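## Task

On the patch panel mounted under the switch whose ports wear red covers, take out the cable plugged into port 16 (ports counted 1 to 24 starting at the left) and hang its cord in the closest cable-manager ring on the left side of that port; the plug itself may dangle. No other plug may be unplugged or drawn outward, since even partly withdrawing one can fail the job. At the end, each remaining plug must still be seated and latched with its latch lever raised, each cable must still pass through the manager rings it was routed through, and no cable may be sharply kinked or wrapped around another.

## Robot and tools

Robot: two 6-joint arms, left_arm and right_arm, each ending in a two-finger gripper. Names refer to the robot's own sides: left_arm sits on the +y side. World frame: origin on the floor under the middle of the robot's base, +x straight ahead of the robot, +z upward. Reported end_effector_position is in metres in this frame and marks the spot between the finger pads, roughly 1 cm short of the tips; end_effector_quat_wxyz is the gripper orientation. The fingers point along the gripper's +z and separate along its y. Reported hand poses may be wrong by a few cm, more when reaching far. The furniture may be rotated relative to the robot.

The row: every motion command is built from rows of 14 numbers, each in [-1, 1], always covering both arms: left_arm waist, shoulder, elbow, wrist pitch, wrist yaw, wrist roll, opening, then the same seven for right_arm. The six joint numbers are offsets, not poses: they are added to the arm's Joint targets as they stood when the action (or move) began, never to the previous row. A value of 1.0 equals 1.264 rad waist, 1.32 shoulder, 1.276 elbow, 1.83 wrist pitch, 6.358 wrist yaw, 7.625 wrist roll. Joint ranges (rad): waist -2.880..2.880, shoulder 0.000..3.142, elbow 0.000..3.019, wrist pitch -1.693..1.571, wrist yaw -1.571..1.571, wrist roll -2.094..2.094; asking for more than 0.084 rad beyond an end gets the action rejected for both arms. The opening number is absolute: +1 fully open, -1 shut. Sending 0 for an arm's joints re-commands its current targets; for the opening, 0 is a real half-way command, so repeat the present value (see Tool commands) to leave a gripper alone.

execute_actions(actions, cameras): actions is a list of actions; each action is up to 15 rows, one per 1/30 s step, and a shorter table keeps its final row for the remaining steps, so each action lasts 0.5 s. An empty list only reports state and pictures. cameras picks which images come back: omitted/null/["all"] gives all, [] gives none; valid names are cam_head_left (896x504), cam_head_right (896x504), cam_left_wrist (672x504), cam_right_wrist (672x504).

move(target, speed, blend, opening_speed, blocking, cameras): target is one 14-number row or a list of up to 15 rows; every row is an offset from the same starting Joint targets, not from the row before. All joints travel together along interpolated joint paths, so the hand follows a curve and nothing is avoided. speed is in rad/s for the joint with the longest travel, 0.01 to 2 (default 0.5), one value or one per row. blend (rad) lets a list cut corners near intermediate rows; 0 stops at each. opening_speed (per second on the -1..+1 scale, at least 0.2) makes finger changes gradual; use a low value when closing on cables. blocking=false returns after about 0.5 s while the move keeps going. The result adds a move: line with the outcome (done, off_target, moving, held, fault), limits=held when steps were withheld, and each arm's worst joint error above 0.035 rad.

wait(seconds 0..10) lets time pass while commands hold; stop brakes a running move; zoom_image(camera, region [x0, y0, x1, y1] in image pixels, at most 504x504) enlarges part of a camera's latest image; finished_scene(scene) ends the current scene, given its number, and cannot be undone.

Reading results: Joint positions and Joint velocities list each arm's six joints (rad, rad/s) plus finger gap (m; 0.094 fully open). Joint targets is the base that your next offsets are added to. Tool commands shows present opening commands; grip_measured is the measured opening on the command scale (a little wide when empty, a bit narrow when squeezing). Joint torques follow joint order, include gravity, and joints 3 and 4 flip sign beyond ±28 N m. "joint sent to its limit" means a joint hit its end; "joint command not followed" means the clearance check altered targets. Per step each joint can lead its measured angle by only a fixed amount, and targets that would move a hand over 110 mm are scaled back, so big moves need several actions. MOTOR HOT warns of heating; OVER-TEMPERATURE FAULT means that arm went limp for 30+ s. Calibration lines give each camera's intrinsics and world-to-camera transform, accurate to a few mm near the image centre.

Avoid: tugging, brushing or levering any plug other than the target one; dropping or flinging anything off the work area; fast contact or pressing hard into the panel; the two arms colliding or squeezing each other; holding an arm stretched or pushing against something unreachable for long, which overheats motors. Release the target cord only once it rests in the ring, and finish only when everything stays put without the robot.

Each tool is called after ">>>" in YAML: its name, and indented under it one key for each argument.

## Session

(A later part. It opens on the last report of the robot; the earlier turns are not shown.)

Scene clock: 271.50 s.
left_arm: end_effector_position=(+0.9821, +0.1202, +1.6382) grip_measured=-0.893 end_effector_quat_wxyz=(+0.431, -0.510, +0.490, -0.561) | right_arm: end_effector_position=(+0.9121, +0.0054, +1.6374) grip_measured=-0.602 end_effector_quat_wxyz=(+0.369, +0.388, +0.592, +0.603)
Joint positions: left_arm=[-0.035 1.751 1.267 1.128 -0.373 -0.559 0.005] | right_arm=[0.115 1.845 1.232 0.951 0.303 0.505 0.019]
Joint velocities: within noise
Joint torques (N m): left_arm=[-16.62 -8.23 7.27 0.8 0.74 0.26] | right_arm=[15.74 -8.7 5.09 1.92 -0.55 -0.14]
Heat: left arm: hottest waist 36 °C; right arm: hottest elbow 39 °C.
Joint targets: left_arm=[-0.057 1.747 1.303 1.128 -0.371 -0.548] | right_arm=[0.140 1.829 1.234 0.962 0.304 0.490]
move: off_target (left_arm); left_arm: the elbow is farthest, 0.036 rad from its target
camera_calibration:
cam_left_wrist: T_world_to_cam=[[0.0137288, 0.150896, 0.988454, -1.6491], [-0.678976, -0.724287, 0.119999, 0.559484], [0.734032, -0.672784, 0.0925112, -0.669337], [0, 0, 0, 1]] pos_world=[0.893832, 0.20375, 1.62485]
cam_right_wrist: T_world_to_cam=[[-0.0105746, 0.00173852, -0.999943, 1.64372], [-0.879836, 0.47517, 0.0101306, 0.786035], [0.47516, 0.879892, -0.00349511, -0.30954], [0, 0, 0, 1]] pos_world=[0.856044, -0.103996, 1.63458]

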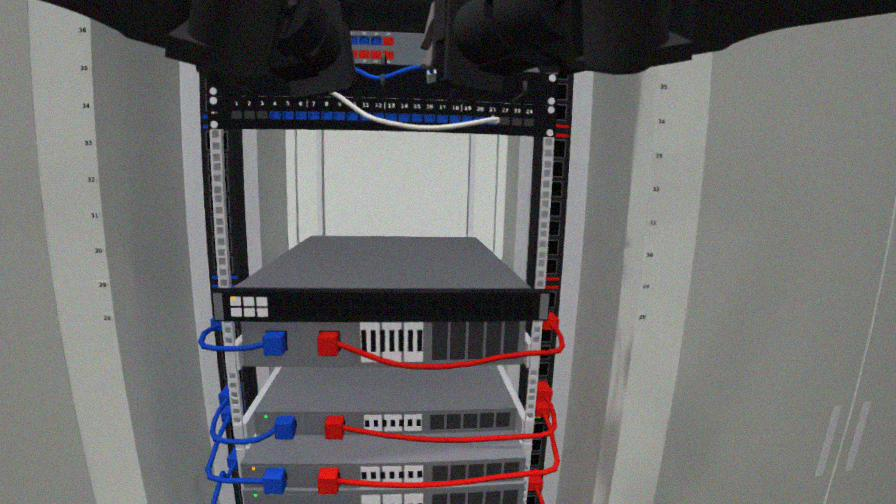

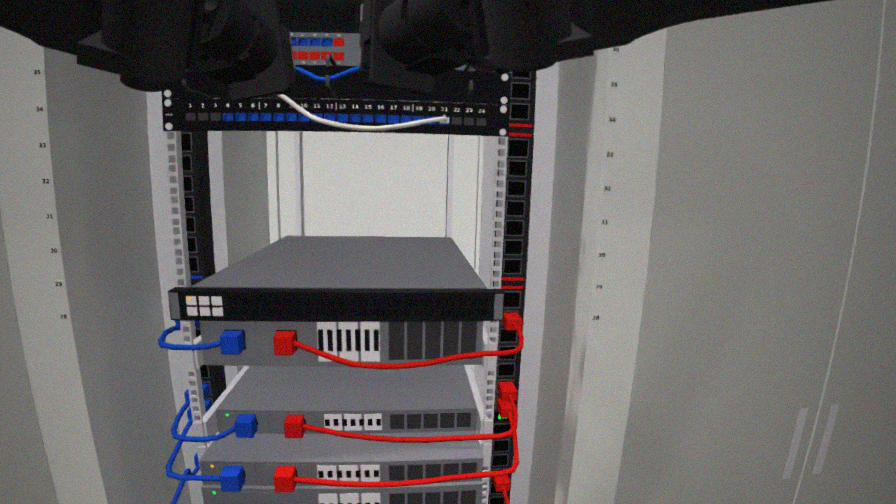

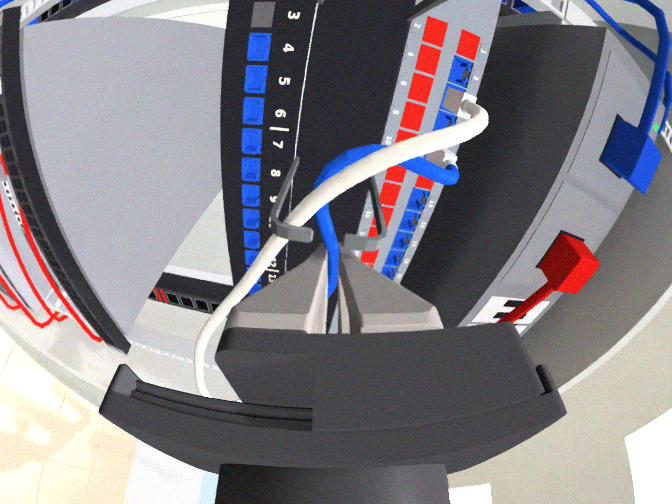

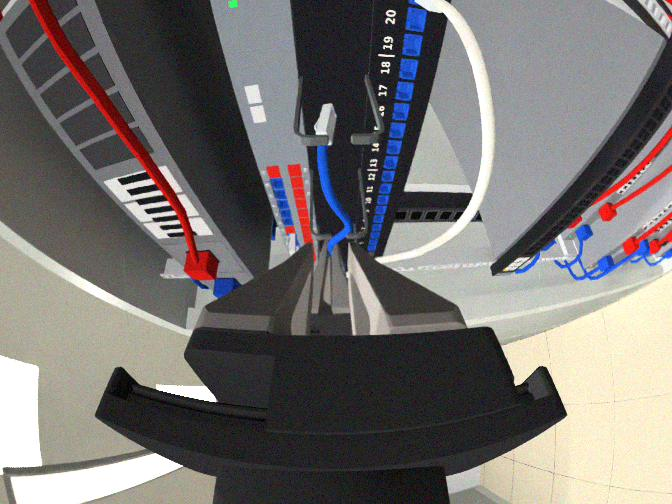

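>>> move:
  target: [0,0,0,0,-0.0055,0.02,-0.95,0,0,0,0,0,0,-0.6]
  speed: 0.2

>>> zoom_image:
  camera: "cam_head_left"
  region: [365, 40, 405, 90]

>>> zoom_image:
  camera: "cam_head_right"
  region: [310, 40, 350, 90]

>>> zoom_image:
  camera: "cam_right_wrist"
  region: [260, 100, 400, 280]

Scene clock: 273.43 s.
left_arm: end_effector_position=(+0.9822, +0.1222, +1.6329) grip_measured=-0.893 end_effector_quat_wxyz=(+0.468, -0.482, +0.531, -0.516) | right_arm: end_effector_position=(+0.9121, +0.0054, +1.6374) grip_measured=-0.602 end_effector_quat_wxyz=(+0.369, +0.388, +0.592, +0.603)
Joint positions: left_arm=[-0.035 1.751 1.267 1.128 -0.405 -0.409 0.005] | right_arm=[0.115 1.845 1.232 0.951 0.303 0.505 0.019]
Joint velocities: within noise
Joint torques (N m): left_arm=[-16.62 -8.29 7.27 0.79 0.65 0.28] | right_arm=[15.5 -8.7 5.12 1.7 -0.55 -0.15]
Heat: left arm: hottest waist 36 °C; right arm: hottest elbow 39 °C.
Joint targets: left_arm=[-0.057 1.747 1.303 1.128 -0.405 -0.395] | right_arm=[0.140 1.829 1.234 0.962 0.304 0.490]
move: off_target (left_arm); left_arm: the elbow is farthest, 0.036 rad from its target
camera_calibration:
cam_left_wrist: T_world_to_cam=[[0.0273997, -0.00044734, 0.999624, -1.65734], [-0.670194, -0.741967, 0.018038, 0.721656], [0.74168, -0.670437, -0.0206295, -0.49061], [0, 0, 0, 1]] pos_world=[0.892936, 0.20578, 1.63358]
cam_right_wrist: T_world_to_cam=[[-0.0105746, 0.00173852, -0.999943, 1.64372], [-0.879836, 0.47517, 0.0101306, 0.786035], [0.47516, 0.879892, -0.00349511, -0.30954], [0, 0, 0, 1]] pos_world=[0.856044, -0.103996, 1.63458]

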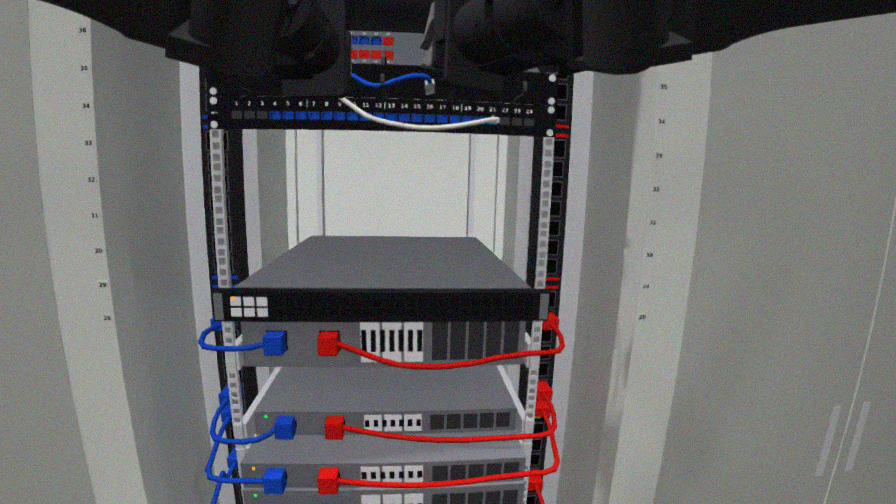

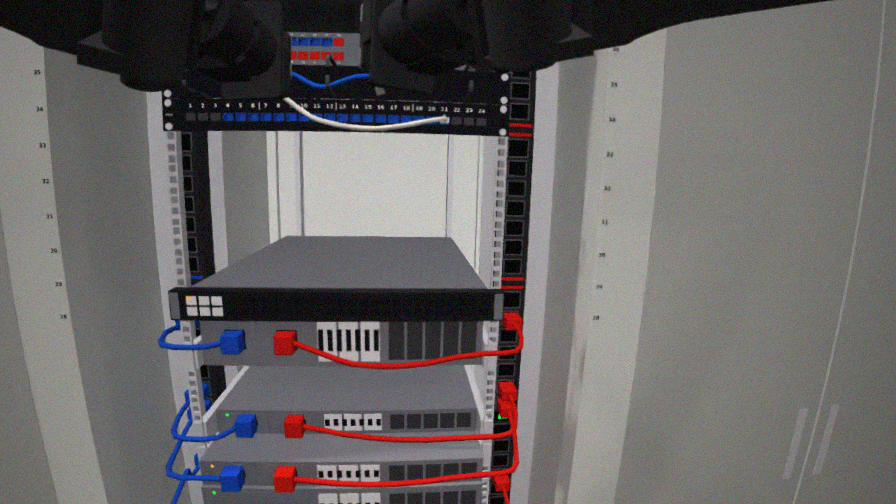

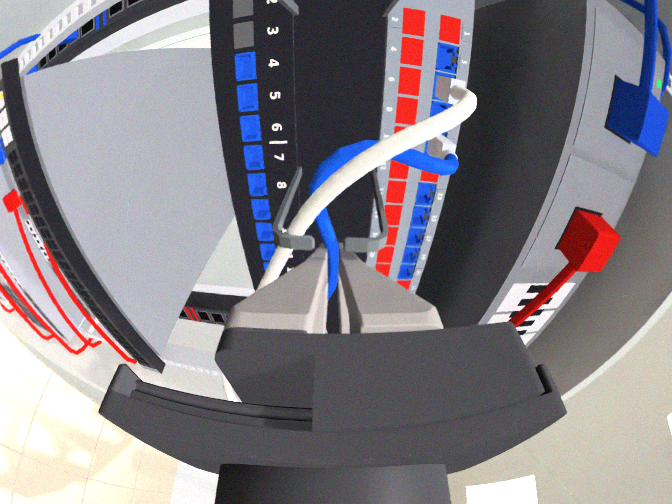

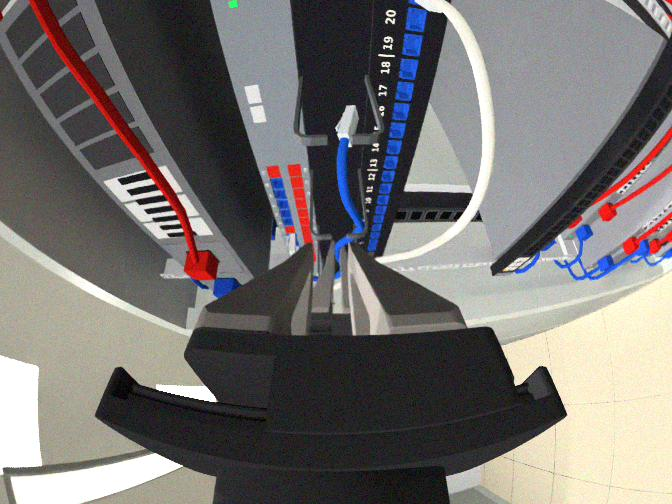

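Scaled by 10.080 from the camera's 896x504 image, which has a finer 1280x720 frame.

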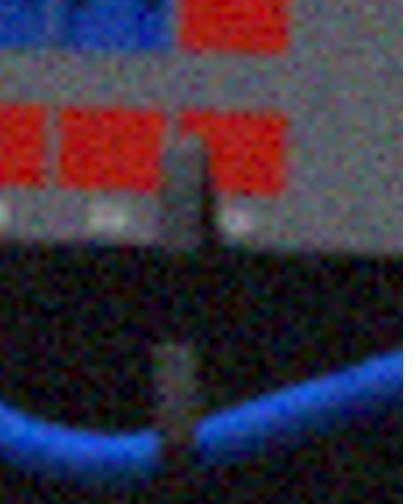

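Scaled by 10.080 from the camera's 896x504 image, which has a finer 1280x720 frame.

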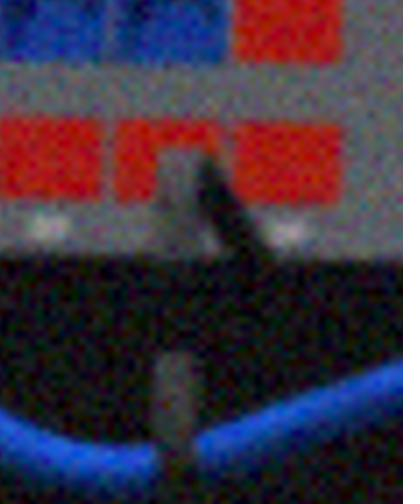

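Scaled by 2.800 from the camera's 672x504 image, which has a finer 960x720 frame.

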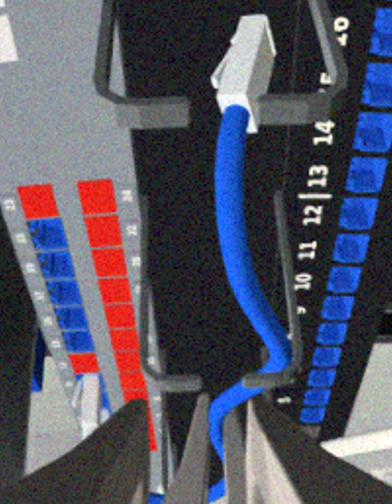

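>>> move:
  target: [0,0,0,0,0,0,-0.6,0,0,0,0,0,0,-0.6]
  opening_speed: 0.2

>>> zoom_image:
  camera: "cam_head_left"
  region: [340, 40, 440, 120]

>>> zoom_image:
  camera: "cam_head_right"
  region: [290, 40, 370, 100]

>>> zoom_image:
  camera: "cam_right_wrist"
  region: [260, 100, 440, 280]

Scene clock: 275.97 s.
left_arm: end_effector_position=(+0.9847, +0.1241, +1.6348) grip_measured=-0.602 end_effector_quat_wxyz=(+0.471, -0.482, +0.530, -0.514) | right_arm: end_effector_position=(+0.9121, +0.0054, +1.6374) grip_measured=-0.602 end_effector_quat_wxyz=(+0.369, +0.388, +0.592, +0.603)
Joint positions: left_arm=[-0.035 1.751 1.274 1.128 -0.405 -0.403 0.019] | right_arm=[0.115 1.845 1.232 0.951 0.303 0.505 0.019]
Joint velocities: within noise
Joint torques (N m): left_arm=[-16.62 -8.29 6.72 0.79 0.66 0.23] | right_arm=[15.79 -8.94 5.08 1.85 -0.55 -0.13]
Heat: left arm: hottest waist 36 °C; right arm: hottest elbow 39 °C.
Joint targets: left_arm=[-0.057 1.747 1.303 1.128 -0.405 -0.395] | right_arm=[0.140 1.829 1.234 0.962 0.304 0.490]
move: done
camera_calibration:
cam_left_wrist: T_world_to_cam=[[0.0245854, -0.00360266, 0.999691, -1.65623], [-0.666002, -0.745824, 0.0136912, 0.728116], [0.745544, -0.666133, -0.0207358, -0.495256], [0, 0, 0, 1]] pos_world=[0.894881, 0.207173, 1.63548]
cam_right_wrist: T_world_to_cam=[[-0.0105746, 0.00173852, -0.999943, 1.64372], [-0.879836, 0.47517, 0.0101306, 0.786035], [0.47516, 0.879892, -0.00349511, -0.30954], [0, 0, 0, 1]] pos_world=[0.856044, -0.103996, 1.63458]

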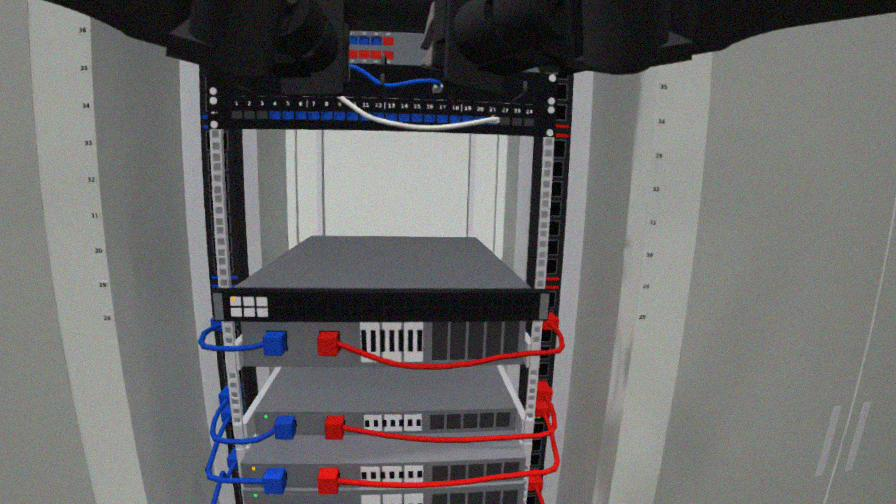

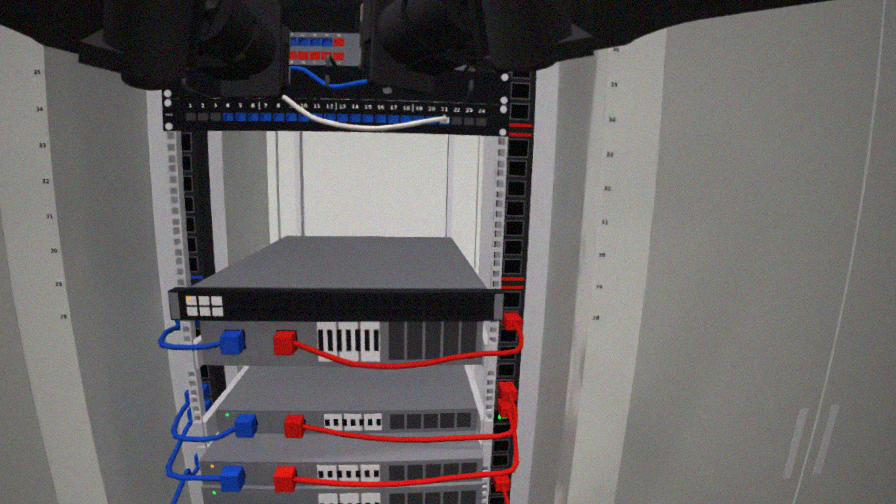

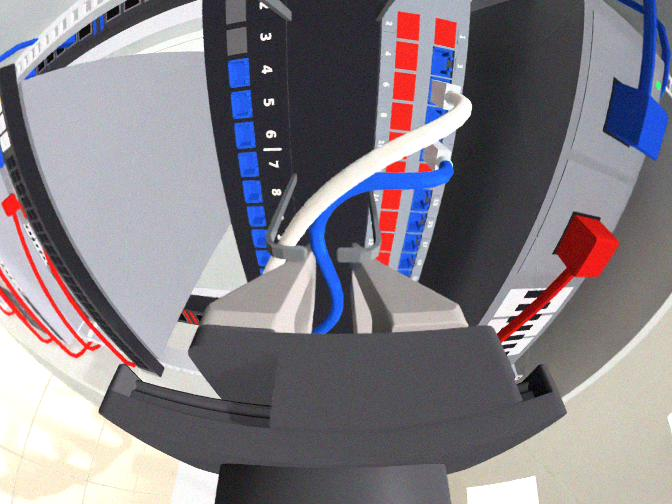

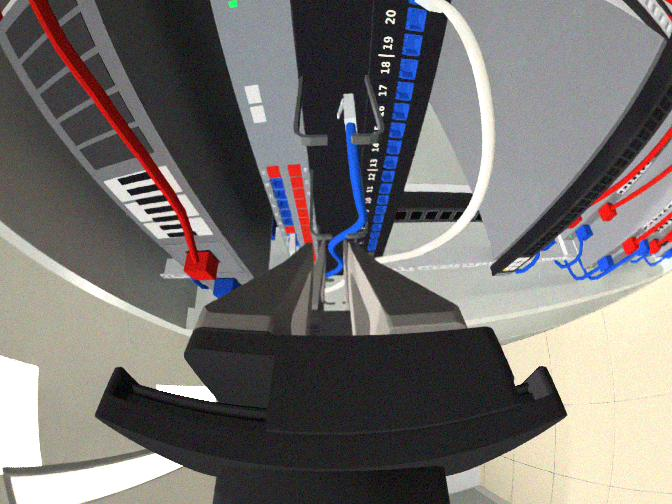

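Scaled by 5.040 from the camera's 896x504 image, which has a finer 1280x720 frame.

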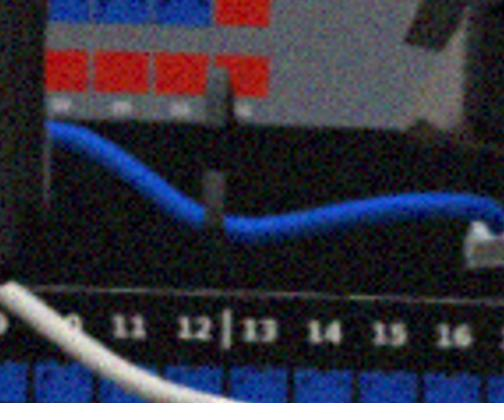

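Scaled by 6.300 from the camera's 896x504 image, which has a finer 1280x720 frame.

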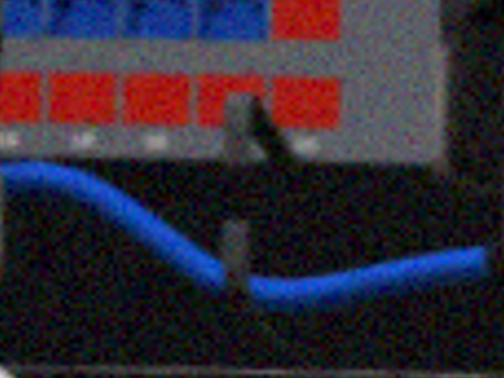

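Scaled by 2.800 from the camera's 672x504 image, which has a finer 960x720 frame.

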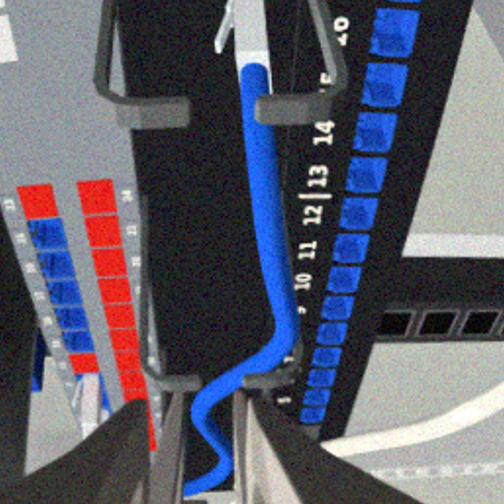

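>>> move:
  target:
    - [-0.0475,-0.0591,-0.2194,0.1098,-0.0024,0,-0.45,0,0,0,0,0,0,-0.6]
  speed: 0.15
  opening_speed: 0.3

>>> zoom_image:
  camera: "cam_head_left"
  region: [340, 40, 440, 120]

>>> zoom_image:
  camera: "cam_right_wrist"
  region: [260, 100, 440, 280]

>>> zoom_image:
  camera: "cam_left_wrist"
  region: [220, 100, 470, 350]

Scene clock: 278.90 s.
left_arm: end_effector_position=(+0.9001, +0.1302, +1.6325) grip_measured=-0.452 end_effector_quat_wxyz=(+0.464, -0.480, +0.521, -0.532) | right_arm: end_effector_position=(+0.9121, +0.0054, +1.6374) grip_measured=-0.602 end_effector_quat_wxyz=(+0.369, +0.388, +0.592, +0.603)
Joint positions: left_arm=[-0.087 1.684 1.022 1.317 -0.419 -0.403 0.026] | right_arm=[0.115 1.845 1.232 0.951 0.303 0.505 0.019]
Joint velocities: within noise
Joint torques (N m): left_arm=[-15.5 -7.59 4.15 1.01 0.6 0.22] | right_arm=[15.85 -8.53 5.14 1.76 -0.56 -0.14]
Heat: left arm: hottest waist 36 °C; right arm: hottest elbow 39 °C.
Joint targets: left_arm=[-0.117 1.669 1.023 1.329 -0.421 -0.395] | right_arm=[0.140 1.829 1.234 0.962 0.304 0.490]
move: done
camera_calibration:
cam_left_wrist: T_world_to_cam=[[0.00532724, 0.0293523, 0.999555, -1.63859], [-0.679211, -0.733512, 0.0251598, 0.667965], [0.733924, -0.679043, 0.0160288, -0.476025], [0, 0, 0, 1]] pos_world=[0.811785, 0.214815, 1.62869]
cam_right_wrist: T_world_to_cam=[[-0.0105746, 0.00173852, -0.999943, 1.64372], [-0.879836, 0.47517, 0.0101306, 0.786035], [0.47516, 0.879892, -0.00349511, -0.30954], [0, 0, 0, 1]] pos_world=[0.856044, -0.103996, 1.63458]

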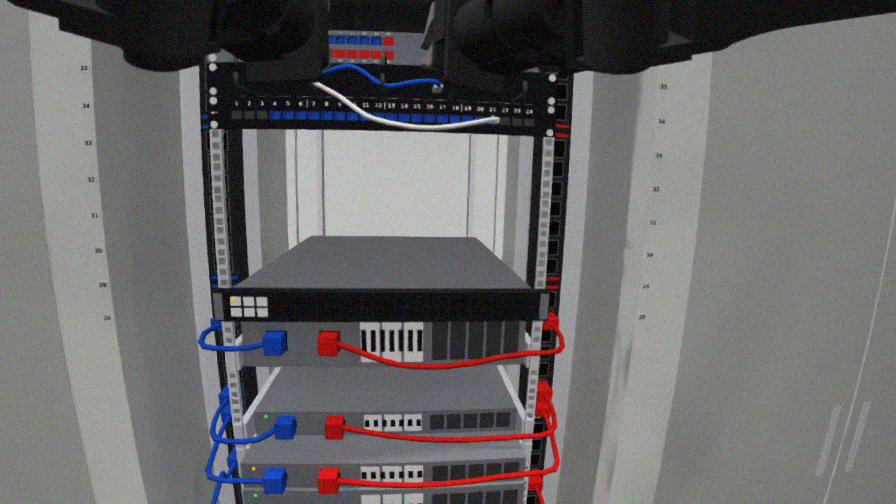

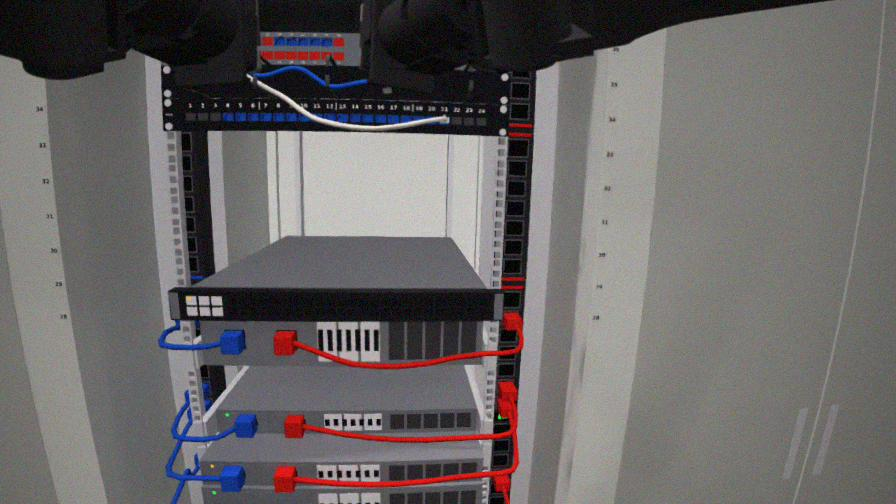

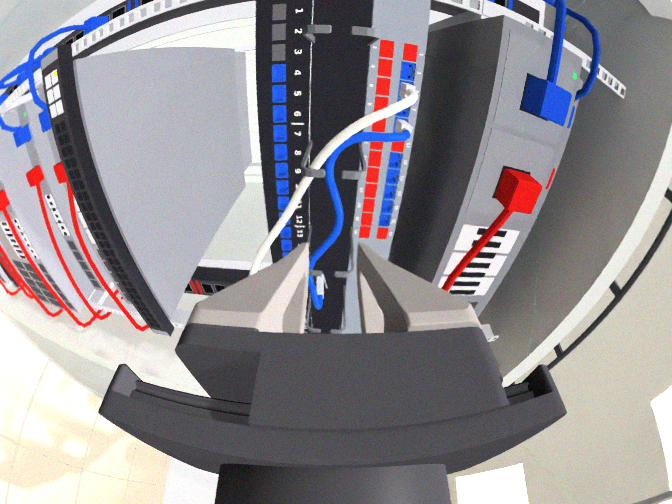

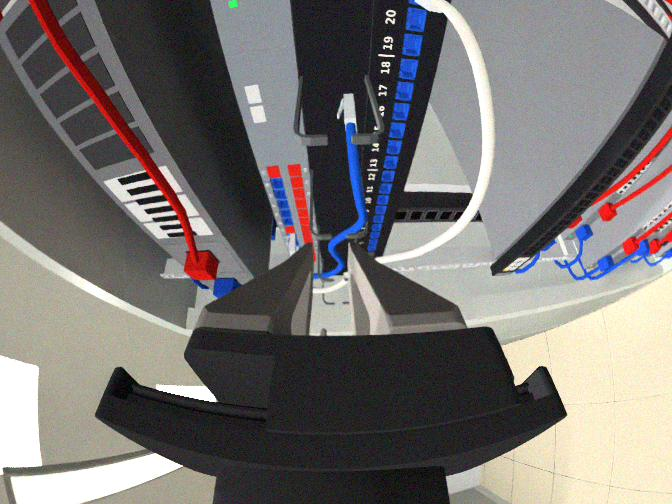

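Scaled by 5.040 from the camera's 896x504 image, which has a finer 1280x720 frame.

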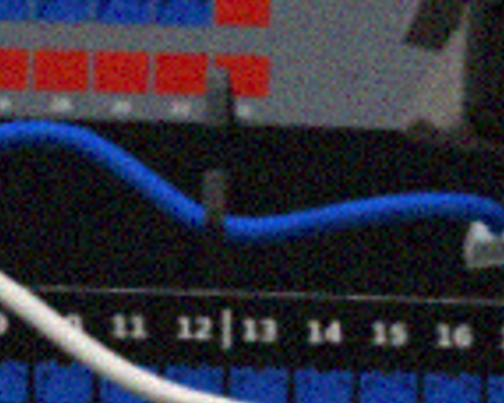

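Scaled by 2.800 from the camera's 672x504 image, which has a finer 960x720 frame.

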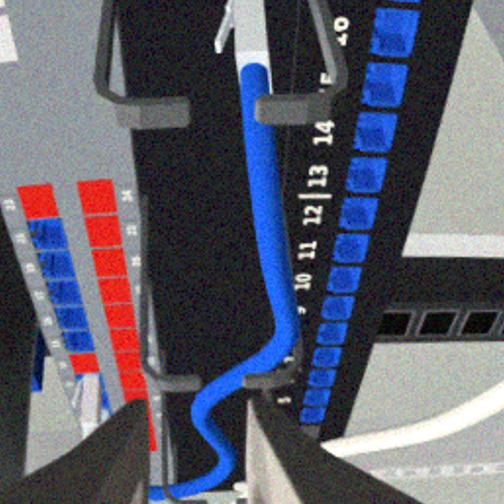

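Scaled by 2.016 from the camera's 672x504 image, which has a finer 960x720 frame.

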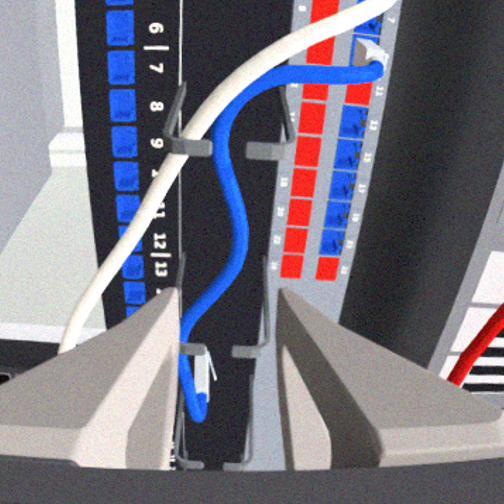

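>>> move:
  target: [-0.017,-0.096,-0.167,0.047,0,0,-0.45,0.019,-0.091,-0.208,0.079,0,0,-0.6]
  speed: 0.3

>>> zoom_image:
  camera: "cam_head_left"
  region: [280, 30, 520, 150]

>>> zoom_image:
  camera: "cam_right_wrist"
  region: [240, 60, 460, 280]

>>> zoom_image:
  camera: "cam_left_wrist"
  region: [220, 100, 470, 350]

Scene clock: 280.97 s.
left_arm: end_effector_position=(+0.8426, +0.1719, +1.6325) grip_measured=-0.452 end_effector_quat_wxyz=(+0.461, -0.478, +0.515, -0.542) | right_arm: end_effector_position=(+0.8419, -0.0359, +1.6296) grip_measured=-0.602 end_effector_quat_wxyz=(+0.367, +0.383, +0.587, +0.611)
Joint positions: left_arm=[-0.111 1.553 0.809 1.404 -0.42 -0.403 0.026] | right_arm=[0.137 1.722 0.968 1.095 0.303 0.505 0.019]
Joint velocities: within noise
Joint torques (N m): left_arm=[-13.1 -5.6 4.14 0.94 0.61 0.21] | right_arm=[13.39 -7.41 4.86 1.94 -0.54 -0.16]
Heat: left arm: hottest waist 36 °C; right arm: hottest elbow 39 °C.
Joint targets: left_arm=[-0.138 1.542 0.810 1.415 -0.421 -0.395] | right_arm=[0.164 1.709 0.968 1.107 0.305 0.490]
move: done
camera_calibration:
cam_left_wrist: T_world_to_cam=[[-0.00937768, 0.0465658, 0.998871, -1.62894], [-0.685537, -0.727519, 0.0274797, 0.660027], [0.727977, -0.684506, 0.038745, -0.436686], [0, 0, 0, 1]] pos_world=[0.755095, 0.257121, 1.62588]
cam_right_wrist: T_world_to_cam=[[0.00220373, 0.0159252, -0.999871, 1.62489], [-0.884802, 0.465935, 0.00547097, 0.755421], [0.465962, 0.884676, 0.0151175, -0.262239], [0, 0, 0, 1]] pos_world=[0.78701, -0.145858, 1.62451]

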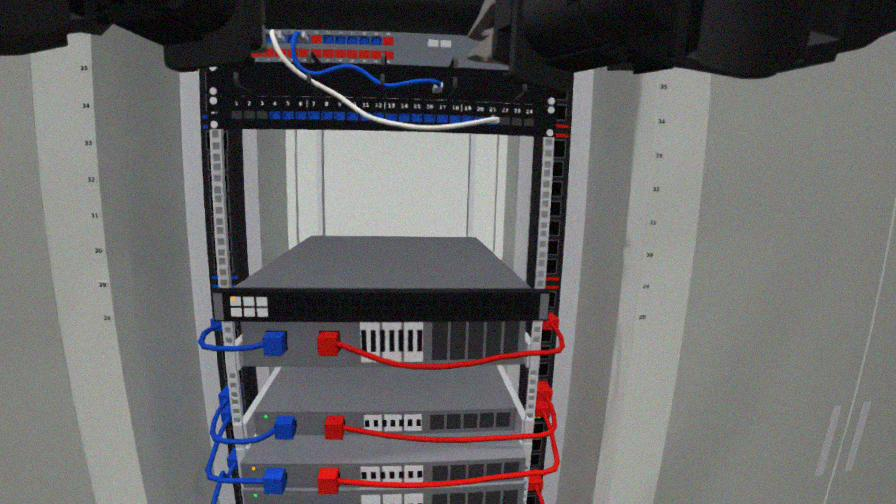

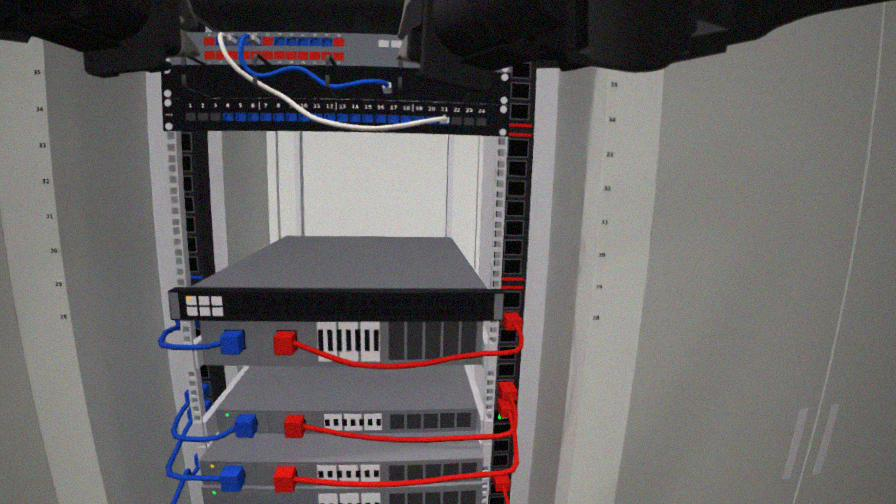

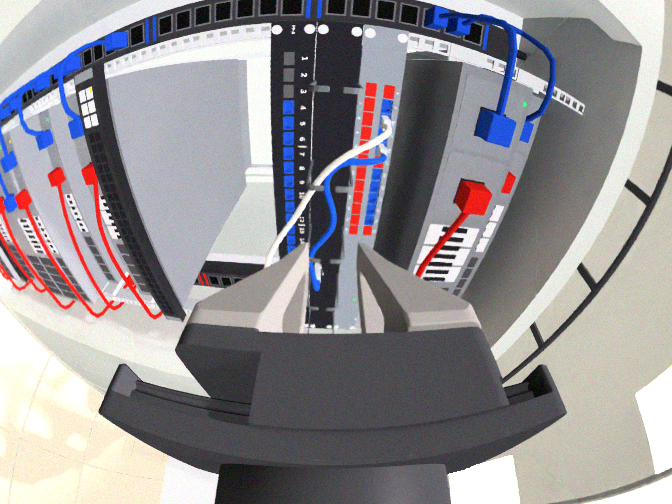

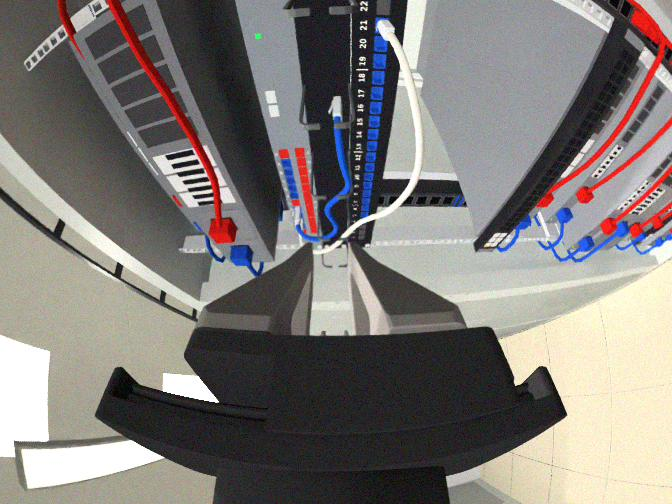

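Scaled by 2.100 from the camera's 896x504 image, which has a finer 1280x720 frame.

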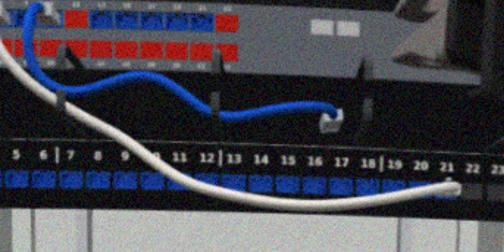

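Scaled by 2.291 from the camera's 672x504 image, which has a finer 960x720 frame.

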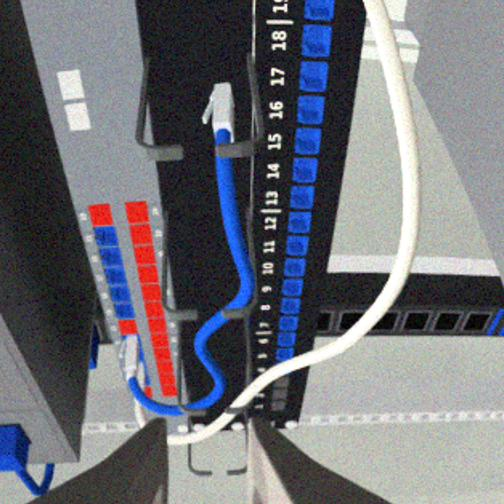

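Scaled by 2.016 from the camera's 672x504 image, which has a finer 960x720 frame.

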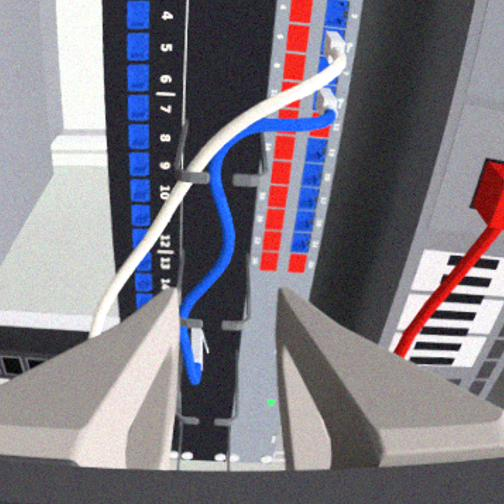

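>>> zoom_image:
  camera: "cam_left_wrist"
  region: [290, 140, 360, 210]

>>> zoom_image:
  camera: "cam_head_left"
  region: [285, 40, 345, 100]

>>> zoom_image:
  camera: "cam_head_left"
  region: [370, 55, 470, 125]

>>> zoom_image:
  camera: "cam_head_left"
  region: [450, 90, 530, 140]

Scaled by 7.200 from the camera's 672x504 image, which has a finer 960x720 frame.

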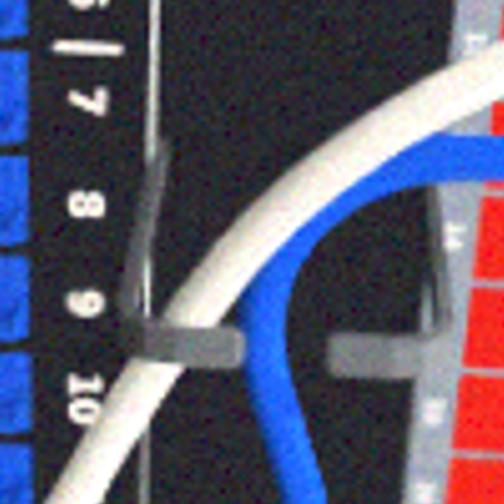

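Scaled by 8.400 from the camera's 896x504 image, which has a finer 1280x720 frame.

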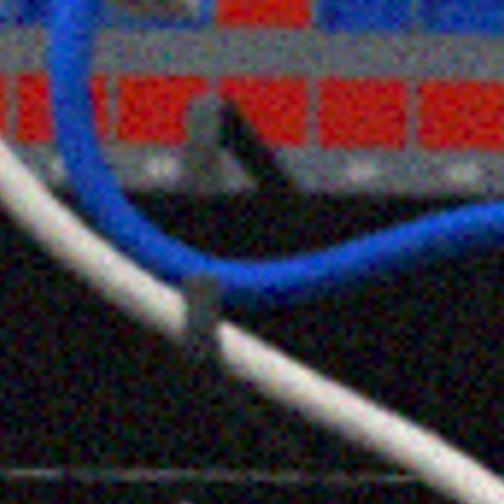

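Scaled by 5.040 from the camera's 896x504 image, which has a finer 1280x720 frame.

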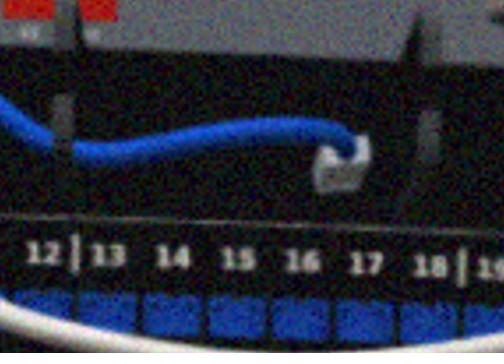

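Scaled by 6.300 from the camera's 896x504 image, which has a finer 1280x720 frame.

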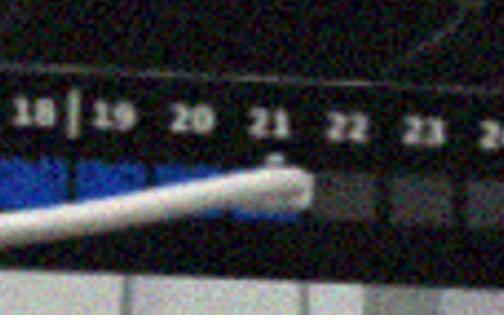

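>>> zoom_image:
  camera: "cam_head_right"
  region: [230, 45, 280, 95]

>>> zoom_image:
  camera: "cam_right_wrist"
  region: [290, 200, 360, 270]

>>> zoom_image:
  camera: "cam_right_wrist"
  region: [310, 80, 380, 150]

>>> zoom_image:
  camera: "cam_left_wrist"
  region: [300, 220, 360, 320]

Scaled by 10.080 from the camera's 896x504 image, which has a finer 1280x720 frame.

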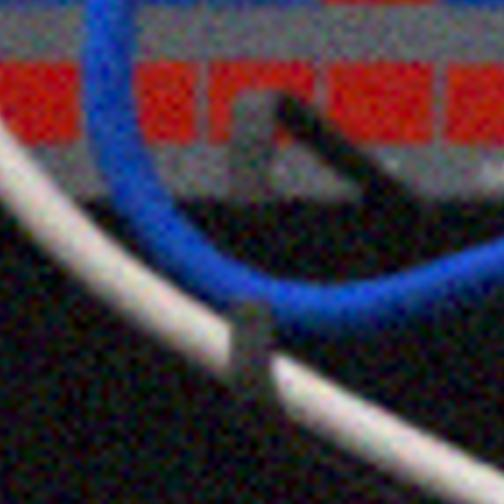

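Scaled by 7.200 from the camera's 672x504 image, which has a finer 960x720 frame.

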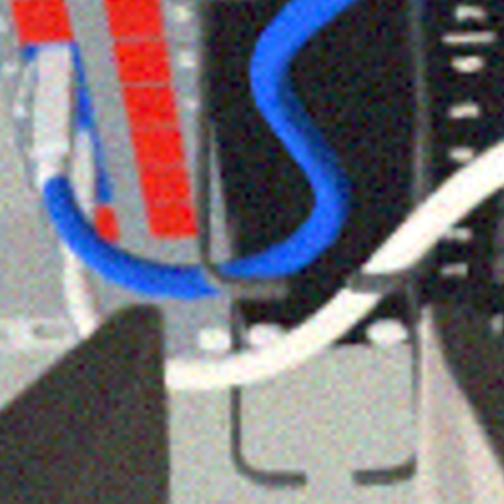

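Scaled by 7.200 from the camera's 672x504 image, which has a finer 960x720 frame.

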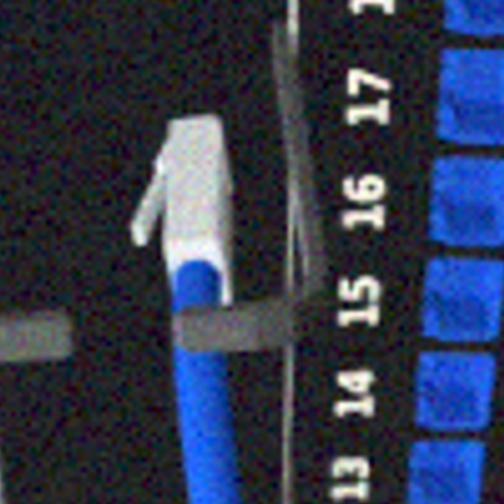

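Scaled by 5.040 from the camera's 672x504 image, which has a finer 960x720 frame.

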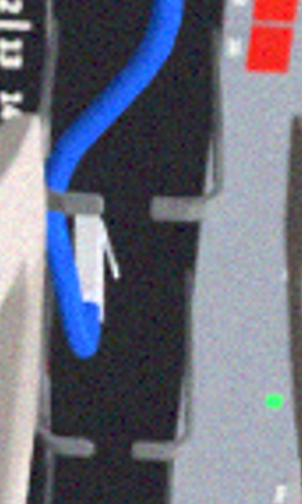

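>>> wait:
  seconds: 1.5
  cameras: ["cam_head_left","cam_head_right","cam_left_wrist","cam_right_wrist"]

>>> zoom_image:
  camera: "cam_head_left"
  region: [260, 20, 540, 150]

Scene clock: 283.77 s.
left_arm: end_effector_position=(+0.8426, +0.1719, +1.6325) grip_measured=-0.452 end_effector_quat_wxyz=(+0.461, -0.478, +0.515, -0.542) | right_arm: end_effector_position=(+0.8420, -0.0361, +1.6297) grip_measured=-0.602 end_effector_quat_wxyz=(+0.367, +0.384, +0.587, +0.611)
Joint positions: left_arm=[-0.111 1.553 0.809 1.404 -0.42 -0.402 0.026] | right_arm=[0.137 1.722 0.968 1.096 0.303 0.505 0.019]
Joint velocities: within noise
Joint torques (N m): left_arm=[-13.1 -5.36 4.1 1.05 0.61 0.21] | right_arm=[13.57 -7.18 4.83 1.69 -0.57 -0.13]
Heat: left arm: hottest waist 36 °C; right arm: hottest elbow 39 °C.
Joint targets: left_arm=[-0.138 1.542 0.810 1.415 -0.421 -0.395] | right_arm=[0.164 1.709 0.968 1.106 0.305 0.490]
Tool commands: left_gripper/opening=-0.45 right_gripper/opening=-0.6
wait: 1.50 s; at rest from the start
camera_calibration:
cam_left_wrist: T_world_to_cam=[[-0.0094225, 0.0461873, 0.998888, -1.62887], [-0.685535, -0.727532, 0.0271735, 0.660527], [0.727979, -0.684517, 0.0385182, -0.436315], [0, 0, 0, 1]] pos_world=[0.755095, 0.257123, 1.62591]
cam_right_wrist: T_world_to_cam=[[0.0024051, 0.0162818, -0.999865, 1.6248], [-0.884502, 0.466505, 0.00546897, 0.755321], [0.466531, 0.884369, 0.0155233, -0.263294], [0, 0, 0, 1]] pos_world=[0.78701, -0.145967, 1.62454]

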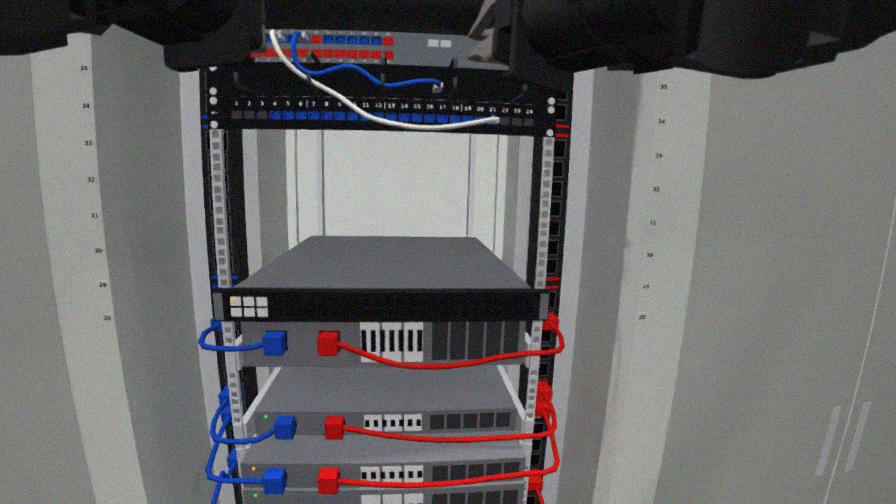

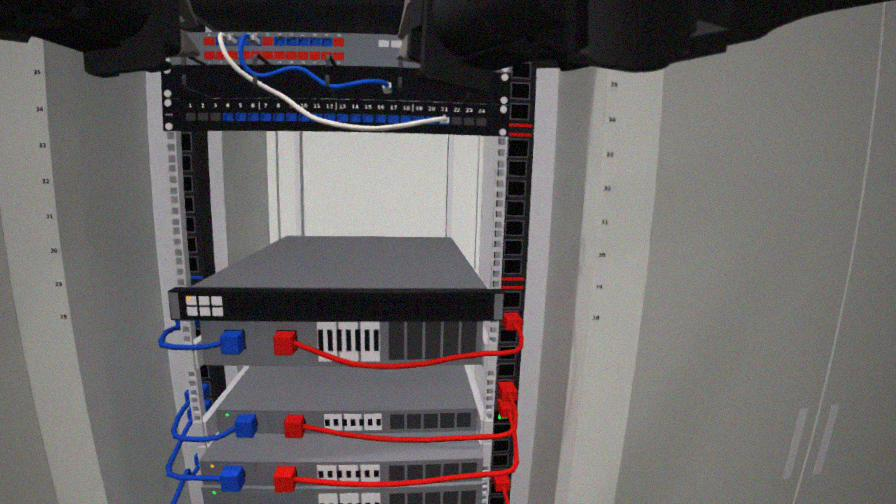

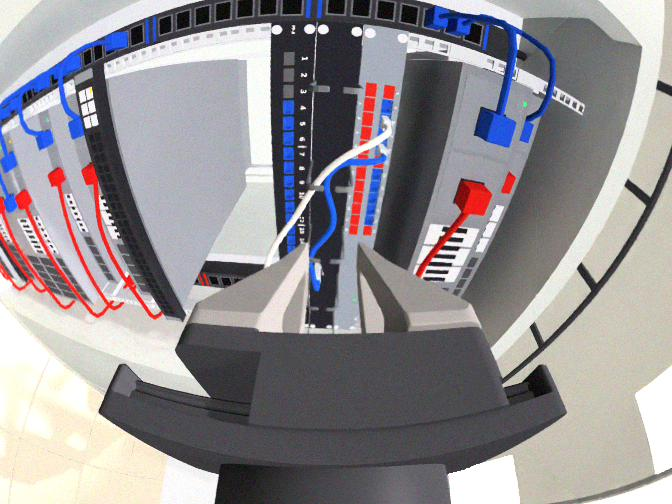

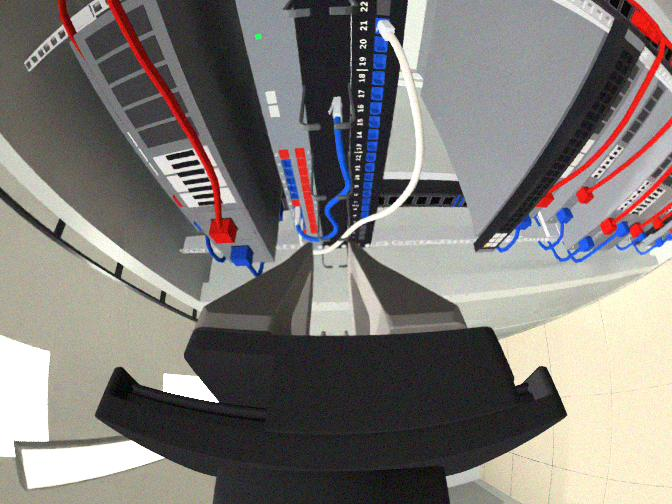

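Scaled by 1.800 from the camera's 896x504 image, which has a finer 1280x720 frame.

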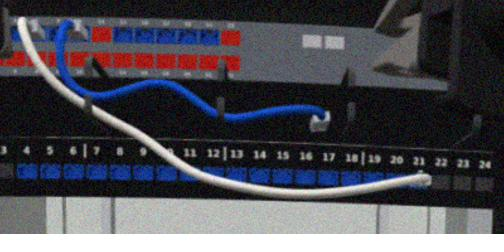

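>>> finished_scene:
  scene: 1

The scene is finished: the task was done.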